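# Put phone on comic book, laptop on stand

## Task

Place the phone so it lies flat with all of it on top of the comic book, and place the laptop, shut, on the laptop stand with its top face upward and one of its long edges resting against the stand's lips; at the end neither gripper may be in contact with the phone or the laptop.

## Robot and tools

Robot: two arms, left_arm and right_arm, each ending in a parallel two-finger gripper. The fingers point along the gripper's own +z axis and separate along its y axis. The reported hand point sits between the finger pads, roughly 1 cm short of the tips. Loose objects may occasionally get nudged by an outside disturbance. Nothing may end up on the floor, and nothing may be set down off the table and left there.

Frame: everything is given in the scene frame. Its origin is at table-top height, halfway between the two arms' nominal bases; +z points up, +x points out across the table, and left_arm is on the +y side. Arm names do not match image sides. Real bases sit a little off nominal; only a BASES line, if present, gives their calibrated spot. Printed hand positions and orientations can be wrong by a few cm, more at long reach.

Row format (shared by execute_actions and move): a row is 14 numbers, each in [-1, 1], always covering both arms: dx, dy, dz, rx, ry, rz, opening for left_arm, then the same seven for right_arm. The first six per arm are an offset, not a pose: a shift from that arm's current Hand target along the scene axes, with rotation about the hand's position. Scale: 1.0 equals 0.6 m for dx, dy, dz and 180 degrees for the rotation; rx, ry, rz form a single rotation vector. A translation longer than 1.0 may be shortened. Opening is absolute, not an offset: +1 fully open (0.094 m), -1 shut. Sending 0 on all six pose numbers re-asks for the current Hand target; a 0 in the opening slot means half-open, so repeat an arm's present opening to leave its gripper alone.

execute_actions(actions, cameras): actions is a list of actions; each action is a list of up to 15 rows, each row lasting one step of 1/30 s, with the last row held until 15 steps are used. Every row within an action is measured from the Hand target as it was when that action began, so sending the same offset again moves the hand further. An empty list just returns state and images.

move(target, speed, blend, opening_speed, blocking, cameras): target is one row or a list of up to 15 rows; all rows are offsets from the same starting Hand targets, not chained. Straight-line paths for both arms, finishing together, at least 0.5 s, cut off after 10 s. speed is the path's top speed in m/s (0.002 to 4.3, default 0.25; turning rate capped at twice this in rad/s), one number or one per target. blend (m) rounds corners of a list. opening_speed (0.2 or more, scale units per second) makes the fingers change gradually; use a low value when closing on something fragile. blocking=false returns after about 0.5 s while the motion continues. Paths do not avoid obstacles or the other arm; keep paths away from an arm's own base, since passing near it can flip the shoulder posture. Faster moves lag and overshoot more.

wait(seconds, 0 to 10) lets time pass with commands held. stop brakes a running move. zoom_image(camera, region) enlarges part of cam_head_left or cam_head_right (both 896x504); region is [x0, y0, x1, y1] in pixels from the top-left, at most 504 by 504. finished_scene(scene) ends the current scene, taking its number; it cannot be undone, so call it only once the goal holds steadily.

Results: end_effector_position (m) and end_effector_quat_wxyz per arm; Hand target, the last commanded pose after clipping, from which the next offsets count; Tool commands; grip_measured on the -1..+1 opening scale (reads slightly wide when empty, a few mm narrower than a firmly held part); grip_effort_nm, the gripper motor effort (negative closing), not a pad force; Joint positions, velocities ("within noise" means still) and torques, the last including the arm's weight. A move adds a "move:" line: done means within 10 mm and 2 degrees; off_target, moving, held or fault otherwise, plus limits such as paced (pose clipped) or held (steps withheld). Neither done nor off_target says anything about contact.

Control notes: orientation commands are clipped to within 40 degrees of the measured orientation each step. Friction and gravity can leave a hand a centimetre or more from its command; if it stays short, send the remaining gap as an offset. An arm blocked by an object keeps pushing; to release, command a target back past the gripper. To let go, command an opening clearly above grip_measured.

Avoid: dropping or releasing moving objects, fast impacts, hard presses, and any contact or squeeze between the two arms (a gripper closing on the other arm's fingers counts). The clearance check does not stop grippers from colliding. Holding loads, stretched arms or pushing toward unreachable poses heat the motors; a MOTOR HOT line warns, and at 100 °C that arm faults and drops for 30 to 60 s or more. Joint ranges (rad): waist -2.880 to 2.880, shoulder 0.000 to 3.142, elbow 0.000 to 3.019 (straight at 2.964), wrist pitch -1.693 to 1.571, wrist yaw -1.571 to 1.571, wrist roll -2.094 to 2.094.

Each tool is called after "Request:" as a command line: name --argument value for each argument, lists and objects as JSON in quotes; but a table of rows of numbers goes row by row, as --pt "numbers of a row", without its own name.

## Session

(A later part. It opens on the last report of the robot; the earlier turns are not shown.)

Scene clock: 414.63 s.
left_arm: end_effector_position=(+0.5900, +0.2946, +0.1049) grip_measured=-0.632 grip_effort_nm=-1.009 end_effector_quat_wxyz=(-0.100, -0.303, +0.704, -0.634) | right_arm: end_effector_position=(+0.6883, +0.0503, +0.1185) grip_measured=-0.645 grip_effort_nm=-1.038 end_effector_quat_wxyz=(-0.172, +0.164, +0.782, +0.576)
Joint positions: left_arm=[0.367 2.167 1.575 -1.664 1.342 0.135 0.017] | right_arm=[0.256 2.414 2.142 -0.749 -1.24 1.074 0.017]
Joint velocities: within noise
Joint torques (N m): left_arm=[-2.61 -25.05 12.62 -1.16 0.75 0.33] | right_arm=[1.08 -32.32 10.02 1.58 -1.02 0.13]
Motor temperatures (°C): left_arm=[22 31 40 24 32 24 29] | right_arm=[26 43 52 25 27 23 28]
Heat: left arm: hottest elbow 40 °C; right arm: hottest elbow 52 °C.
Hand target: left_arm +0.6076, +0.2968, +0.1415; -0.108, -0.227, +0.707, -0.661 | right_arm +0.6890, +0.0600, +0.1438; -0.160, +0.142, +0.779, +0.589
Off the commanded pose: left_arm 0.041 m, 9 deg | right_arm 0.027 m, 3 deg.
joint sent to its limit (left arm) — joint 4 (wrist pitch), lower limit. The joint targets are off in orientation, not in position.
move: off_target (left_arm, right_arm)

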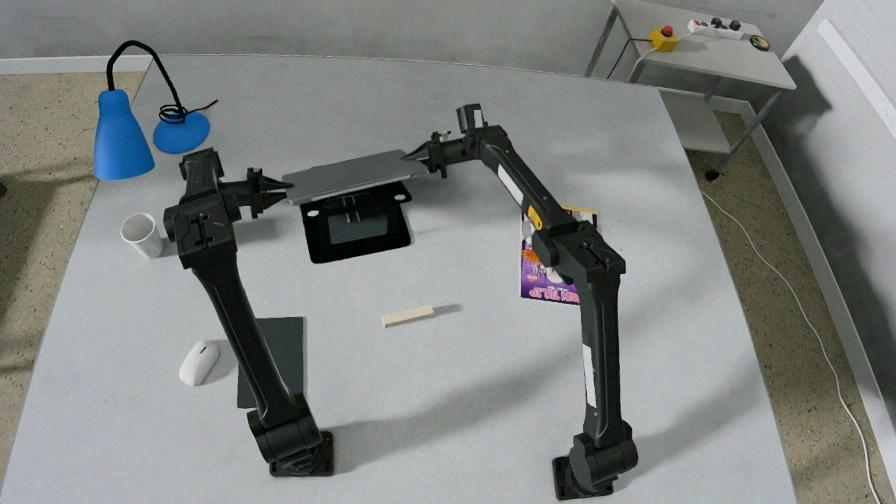

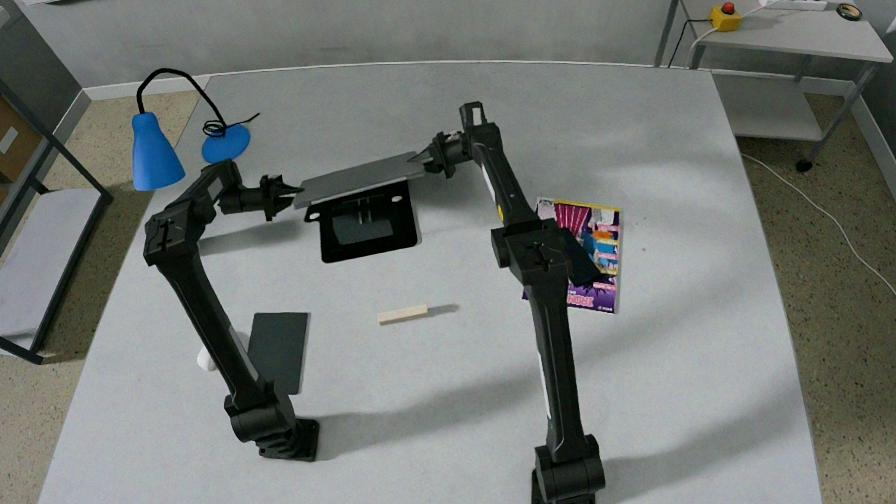

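Request:
move --target '[0.005,0,-0.028,0,0,-0.014,-0.95,-0.005,0,-0.05,0,0,-0.014,-0.95]' --speed 0.05

Request:
zoom_image --camera "cam_head_left" --region '[270, 120, 470, 280]'

Request:
zoom_image --camera "cam_head_right" --region '[270, 120, 470, 280]'

Scene clock: 421.73 s.
left_arm: end_effector_position=(+0.5891, +0.2952, +0.0944) grip_measured=-0.632 grip_effort_nm=-1.009 end_effector_quat_wxyz=(-0.096, -0.290, +0.715, -0.629) | right_arm: end_effector_position=(+0.6872, +0.0513, +0.0921) grip_measured=-0.645 grip_effort_nm=-1.033 end_effector_quat_wxyz=(-0.156, +0.158, +0.774, +0.593)
Joint positions: left_arm=[0.367 2.186 1.582 -1.664 1.32 0.176 0.017] | right_arm=[0.257 2.412 2.038 -0.525 -1.247 1.158 0.017]
Joint velocities: within noise
Joint torques (N m): left_arm=[-2.96 -23 13.82 -1.09 0.63 0.15] | right_arm=[1.2 -33.26 8.4 1.54 0.24 0.34]
Motor temperatures (°C): left_arm=[22 32 40 24 31 24 29] | right_arm=[26 46 51 25 26 23 28]
Heat: left arm: hottest elbow 40 °C; right arm: hottest elbow 51 °C.
Hand target: left_arm +0.6105, +0.2968, +0.1246; -0.123, -0.211, +0.712, -0.658 | right_arm +0.6860, +0.0599, +0.1137; -0.147, +0.159, +0.776, +0.593
Off the commanded pose: left_arm 0.037 m, 10 deg | right_arm 0.023 m, 1 deg.
joint sent to its limit (left arm) — joint 4 (wrist pitch), lower limit. The joint targets are off in orientation, not in position.
move: off_target (left_arm, right_arm)

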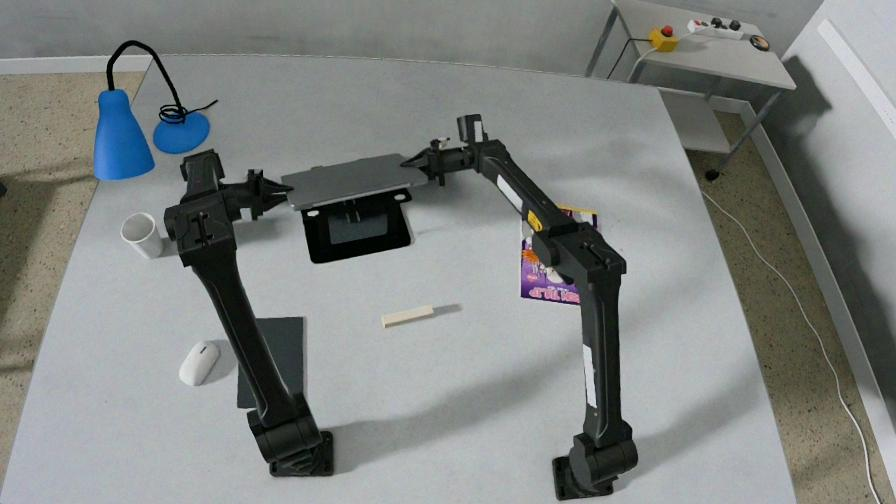

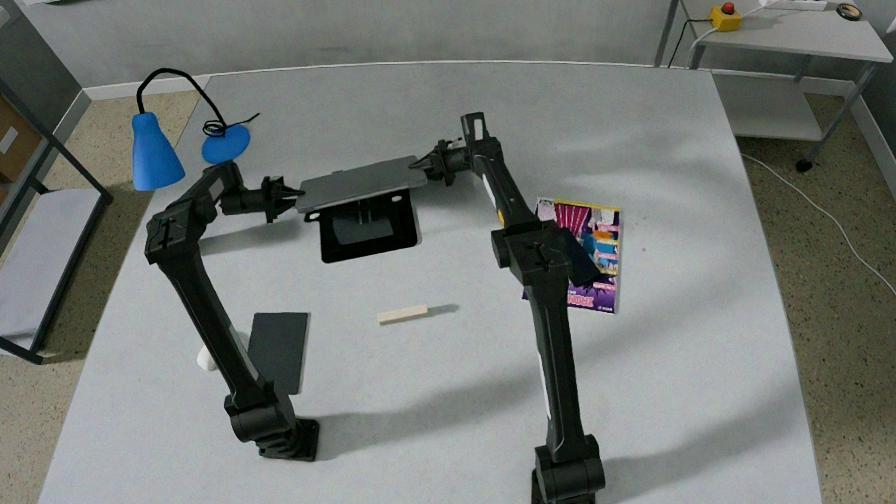

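Scaled by 2.520.

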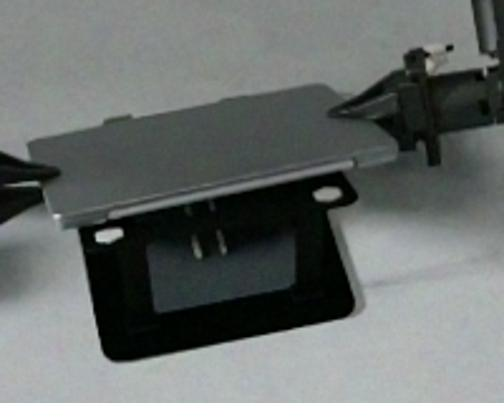

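Scaled by 2.520.

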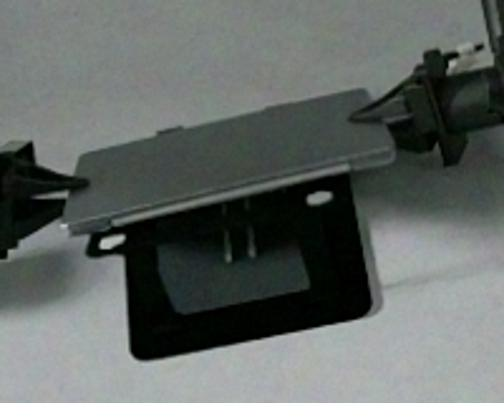

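Request:
move --target '[-0.005,0,-0.03,0,0,0,-0.95,-0.005,0,-0.03,0,0,0,-0.95]' --speed 0.04

Request:
zoom_image --camera "cam_head_left" --region '[270, 120, 470, 280]'

Request:
zoom_image --camera "cam_head_right" --region '[270, 120, 470, 280]'

Scene clock: 427.00 s.
left_arm: end_effector_position=(+0.5899, +0.2956, +0.0890) grip_measured=-0.632 grip_effort_nm=-1.009 end_effector_quat_wxyz=(-0.087, -0.278, +0.719, -0.631) | right_arm: end_effector_position=(+0.6866, +0.0520, +0.0873) grip_measured=-0.645 grip_effort_nm=-1.043 end_effector_quat_wxyz=(-0.146, +0.149, +0.774, +0.597)
Joint positions: left_arm=[0.367 2.199 1.587 -1.664 1.32 0.214 0.017] | right_arm=[0.258 2.411 2.016 -0.474 -1.246 1.159 0.017]
Joint velocities: within noise
Joint torques (N m): left_arm=[-2.61 -21.77 12.89 -1.42 0.44 0.15] | right_arm=[1.2 -31.97 7.87 1.22 0.25 0.39]
Motor temperatures (°C): left_arm=[22 32 41 24 31 24 29] | right_arm=[26 45 50 25 26 23 28]
Heat: left arm: hottest elbow 41 °C; right arm: hottest elbow 50 °C.
Hand target: left_arm +0.6075, +0.2968, +0.1064; -0.123, -0.211, +0.712, -0.658 | right_arm +0.6830, +0.0599, +0.0957; -0.147, +0.159, +0.776, +0.593
Off the commanded pose: left_arm 0.025 m, 9 deg | right_arm 0.012 m, 1 deg.
joint sent to its limit (left arm) — joint 4 (wrist pitch), lower limit. The joint targets are off in orientation, not in position.
move: off_target (left_arm, right_arm)

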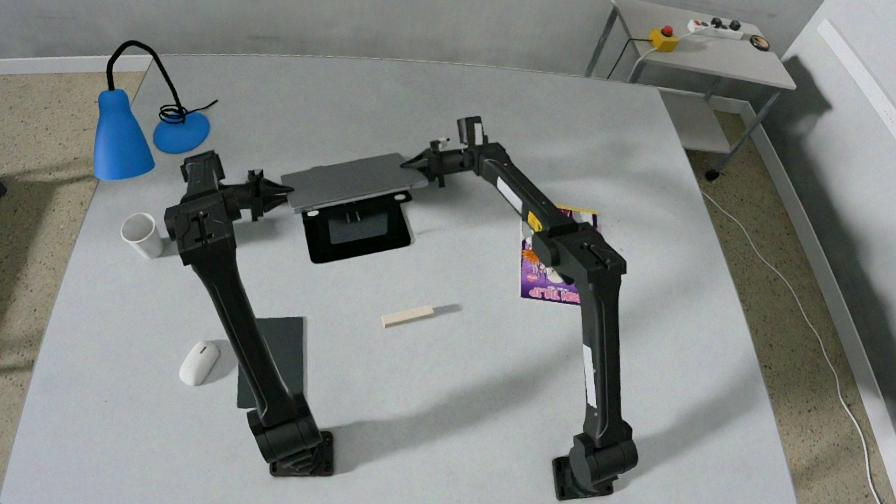

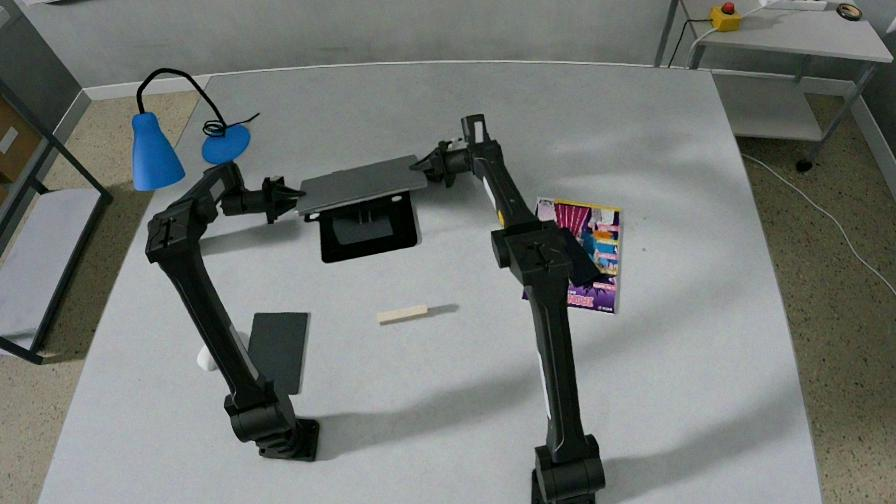

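Scaled by 2.520.

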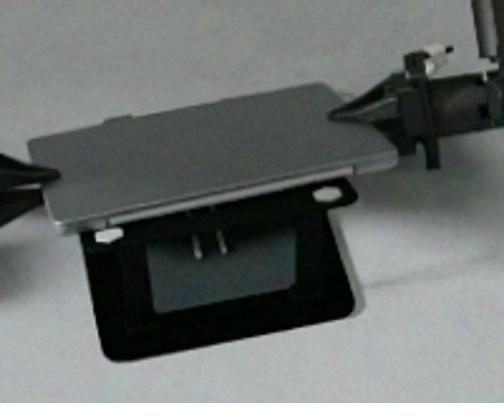

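Scaled by 2.520.

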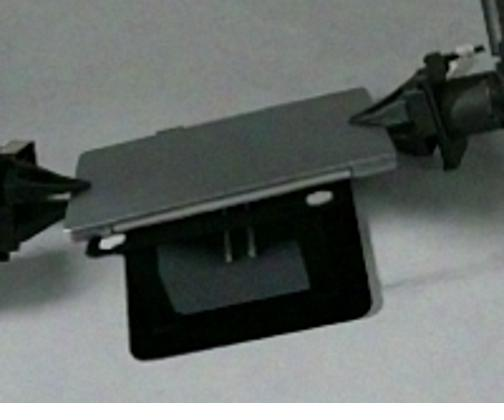

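Request:
move --pt "0 0 -0.025 0 0 0 -0.95 0 0 -0.025 0 0 0 -0.95" --pt "0.02 0.005 -0.03 0 0 0 -0.95 0.02 0.005 -0.03 0 0 0 -0.95" --speed 0.04

Request:
zoom_image --camera "cam_head_left" --region '[270, 120, 470, 280]'

Request:
zoom_image --camera "cam_head_right" --region '[270, 120, 470, 280]'

Scene clock: 434.27 s.
left_arm: end_effector_position=(+0.6013, +0.2996, +0.0817) grip_measured=-0.632 grip_effort_nm=-1.009 end_effector_quat_wxyz=(-0.083, -0.273, +0.721, -0.632) | right_arm: end_effector_position=(+0.6891, +0.0521, +0.0846) grip_measured=-0.645 grip_effort_nm=-1.038 end_effector_quat_wxyz=(-0.141, +0.156, +0.775, +0.595)
Joint positions: left_arm=[0.366 2.236 1.635 -1.675 1.321 0.228 0.017] | right_arm=[0.259 2.411 2.01 -0.45 -1.23 1.18 0.017]
Joint velocities: within noise
Joint torques (N m): left_arm=[-2.08 -20.84 13.34 -0.65 0.46 0.11] | right_arm=[1.26 -27.63 12.01 0.84 -0.25 0.28]
Motor temperatures (°C): left_arm=[22 31 41 24 30 24 29] | right_arm=[26 44 48 25 26 23 28]
Heat: left arm: hottest elbow 41 °C; right arm: hottest elbow 48 °C.
Hand target: left_arm +0.6195, +0.2996, +0.0884; -0.123, -0.211, +0.712, -0.658 | right_arm +0.6949, +0.0629, +0.0776; -0.147, +0.159, +0.776, +0.593
Off the commanded pose: left_arm 0.019 m, 9 deg | right_arm 0.014 m, 1 deg.
joint sent to its limit (left arm) — joint 4 (wrist pitch), lower limit. The joint targets are off in orientation, not in position.
move: off_target (left_arm, right_arm)

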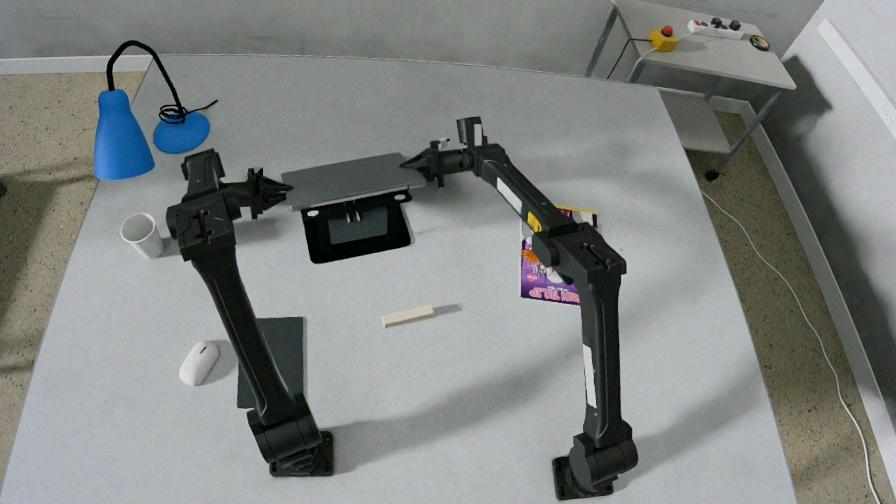

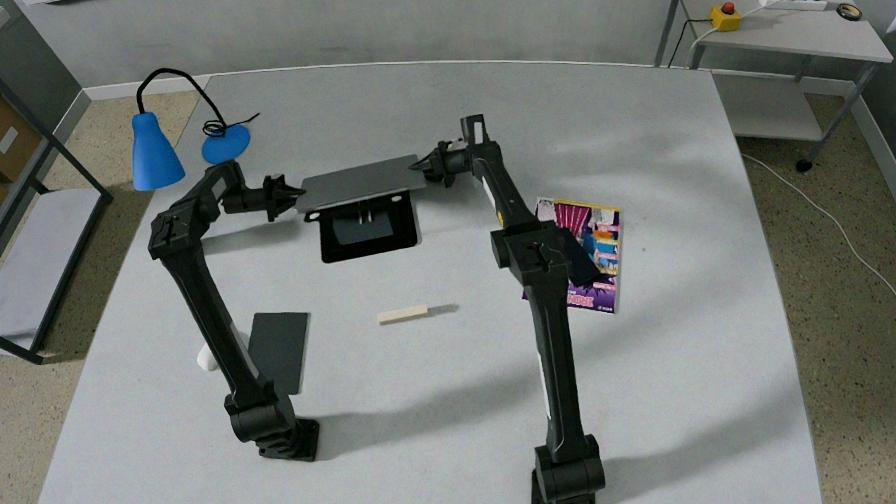

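Scaled by 2.520.

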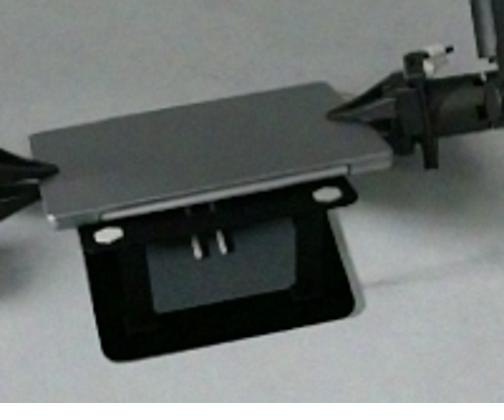

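Scaled by 2.520.

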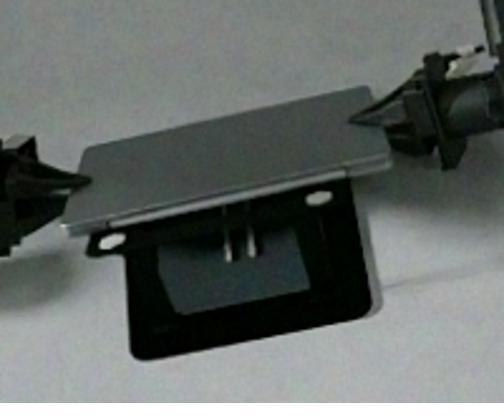

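Request:
move --pt "0 0 -0.015 0 0 0 -0.95 0 0 0 0 0 0 -0.95" --pt "0 0 -0.015 0 0 0 -0.45 0 0 0.005 0 0 0 -0.45" --speed 0.04 --opening_speed 0.2

Request:
zoom_image --camera "cam_head_left" --region '[270, 120, 470, 280]'

Request:
zoom_image --camera "cam_head_right" --region '[270, 120, 470, 280]'

Scene clock: 444.33 s.
left_arm: end_effector_position=(+0.6056, +0.3008, +0.0767) grip_measured=-0.453 grip_effort_nm=0.125 end_effector_quat_wxyz=(-0.083, -0.272, +0.721, -0.632) | right_arm: end_effector_position=(+0.6896, +0.0525, +0.0838) grip_measured=-0.452 grip_effort_nm=0.061 end_effector_quat_wxyz=(-0.144, +0.163, +0.775, +0.593)
Joint positions: left_arm=[0.365 2.256 1.654 -1.68 1.323 0.235 0.026] | right_arm=[0.26 2.411 2.01 -0.45 -1.224 1.195 0.026]
Joint velocities: within noise
Joint torques (N m): left_arm=[-2.61 -20.6 11.7 -0.76 0.33 0.11] | right_arm=[1.2 -28.1 12.12 0.72 -0.45 0.17]
Motor temperatures (°C): left_arm=[22 31 40 24 30 24 29] | right_arm=[26 44 48 25 25 23 28]
Heat: left arm: hottest elbow 40 °C; right arm: hottest elbow 48 °C.
Hand target: left_arm +0.6195, +0.2997, +0.0795; -0.123, -0.211, +0.712, -0.658 | right_arm +0.6949, +0.0631, +0.0806; -0.147, +0.159, +0.776, +0.593
Off the commanded pose: left_arm 0.014 m, 9 deg | right_arm 0.012 m, 1 deg.
joint sent to its limit (left arm) — joint 4 (wrist pitch), lower limit. The joint targets are off in orientation, not in position.
move: off_target (left_arm, right_arm); target 2's new opening was sent with left_arm's hand 0.017 m and 9 deg from that target

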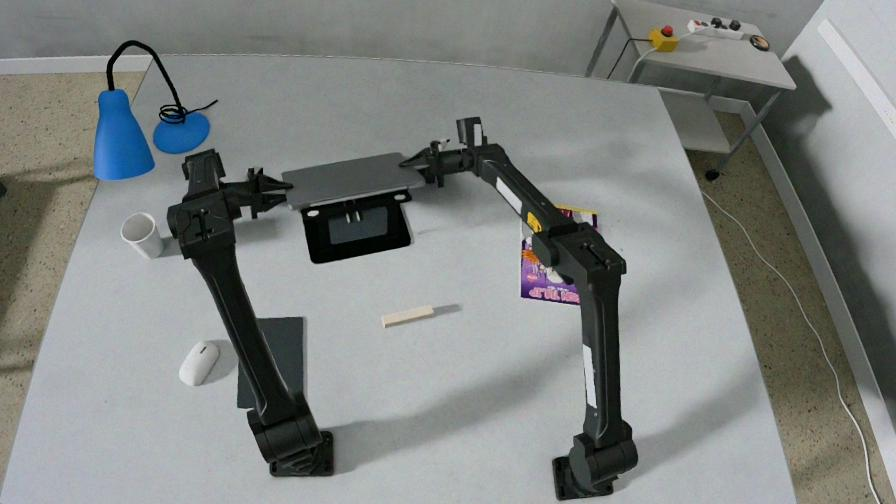

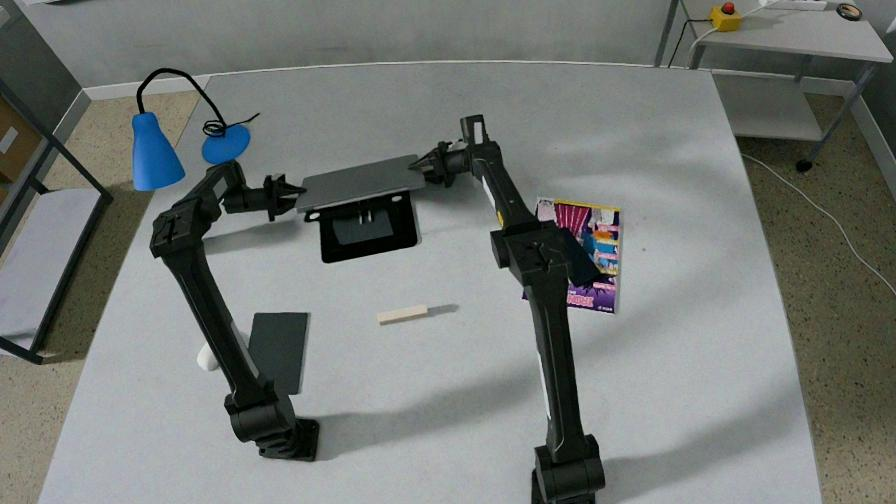

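Scaled by 2.520.

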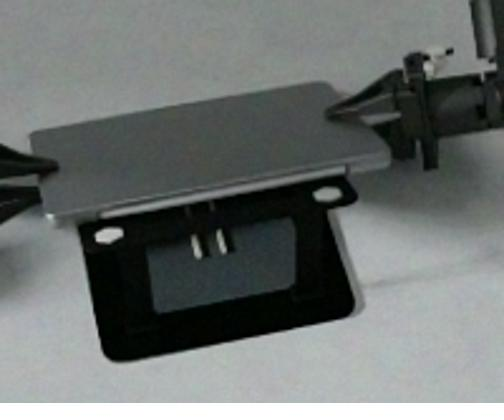

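Scaled by 2.520.

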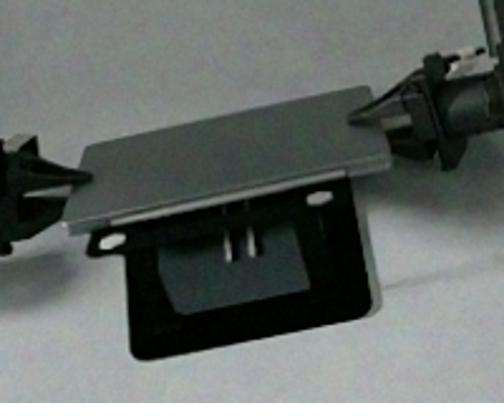

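Request:
move --pt "0 0 0 0 0 0 -0.2 0 0 0 0 0 0 -0.2" --pt "-0.04 0.1 0.015 0 0 0 -0.2 0.02 -0.13 0.015 0 0 0 -0.2" --speed '[0.08,0.07]' --opening_speed 0.3

Request:
zoom_image --camera "cam_head_left" --region '[270, 120, 470, 280]'

Request:
zoom_image --camera "cam_head_right" --region '[270, 120, 470, 280]'

Scene clock: 451.27 s.
left_arm: end_effector_position=(+0.5900, +0.3519, +0.0669) grip_measured=-0.202 grip_effort_nm=0.105 end_effector_quat_wxyz=(-0.070, -0.297, +0.727, -0.615) | right_arm: end_effector_position=(+0.6929, -0.0136, +0.0916) grip_measured=-0.201 grip_effort_nm=0.056 end_effector_quat_wxyz=(-0.155, +0.165, +0.775, +0.590)
Joint positions: left_arm=[0.456 2.259 1.654 -1.68 1.257 0.238 0.038] | right_arm=[0.171 2.411 2.062 -0.763 -1.282 0.942 0.038]
Joint velocities: within noise
Joint torques (N m): left_arm=[-1.26 -24.76 8.83 -0.69 0.32 0.17] | right_arm=[-0.09 -27.28 13.07 0.28 -0.58 0.02]
Motor temperatures (°C): left_arm=[22 31 40 24 30 24 29] | right_arm=[26 43 48 25 25 23 27]
Heat: left arm: hottest elbow 40 °C; right arm: hottest elbow 48 °C.
Hand target: left_arm +0.5956, +0.3597, +0.0886; -0.123, -0.211, +0.712, -0.658 | right_arm +0.7070, -0.0151, +0.0897; -0.147, +0.159, +0.776, +0.593
Off the commanded pose: left_arm 0.024 m, 13 deg | right_arm 0.014 m, 1 deg.
joint sent to its limit (left arm) — joint 4 (wrist pitch), lower limit. The joint targets are off in orientation, not in position.
move: off_target (left_arm, right_arm)

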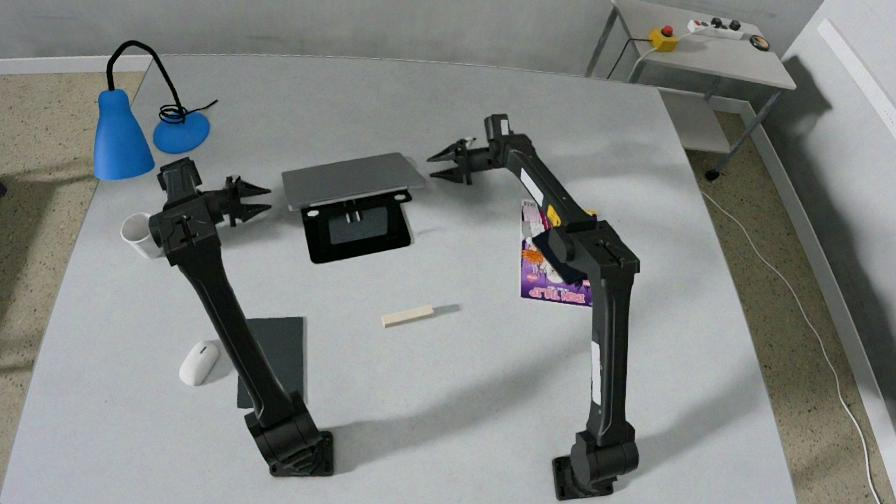

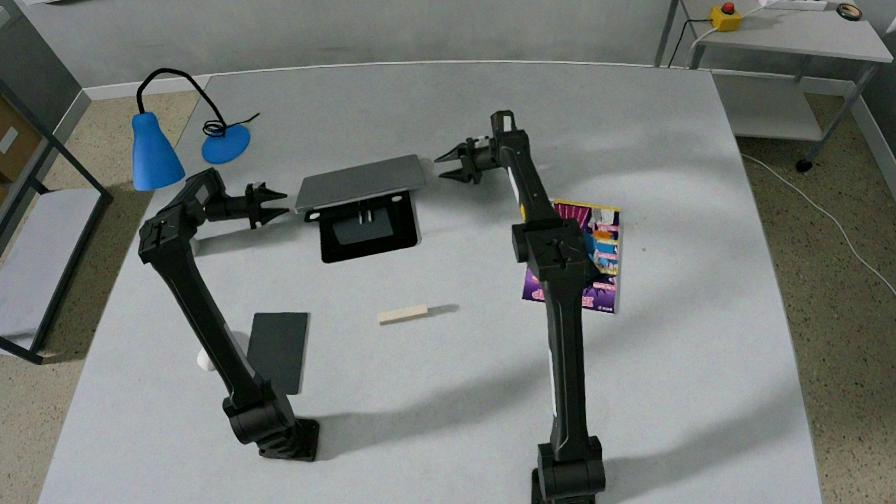

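Scaled by 2.520.

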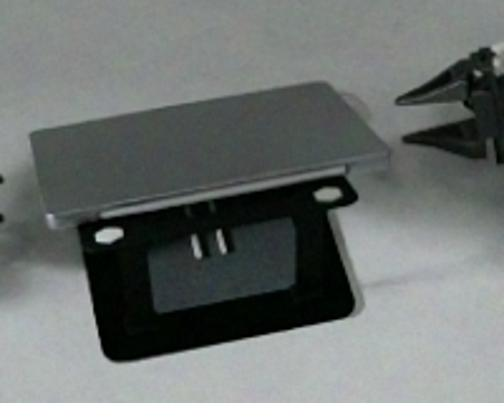

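Scaled by 2.520.

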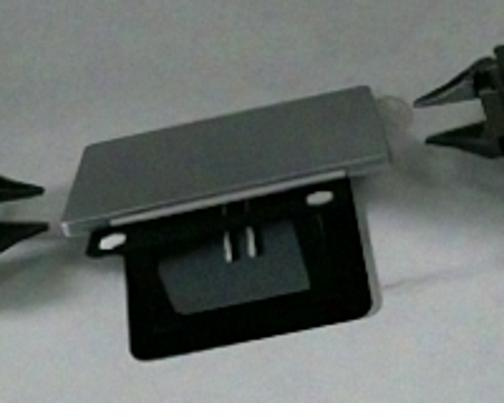

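Request:
finished_scene --scene 2

The scene is finished: the task was done.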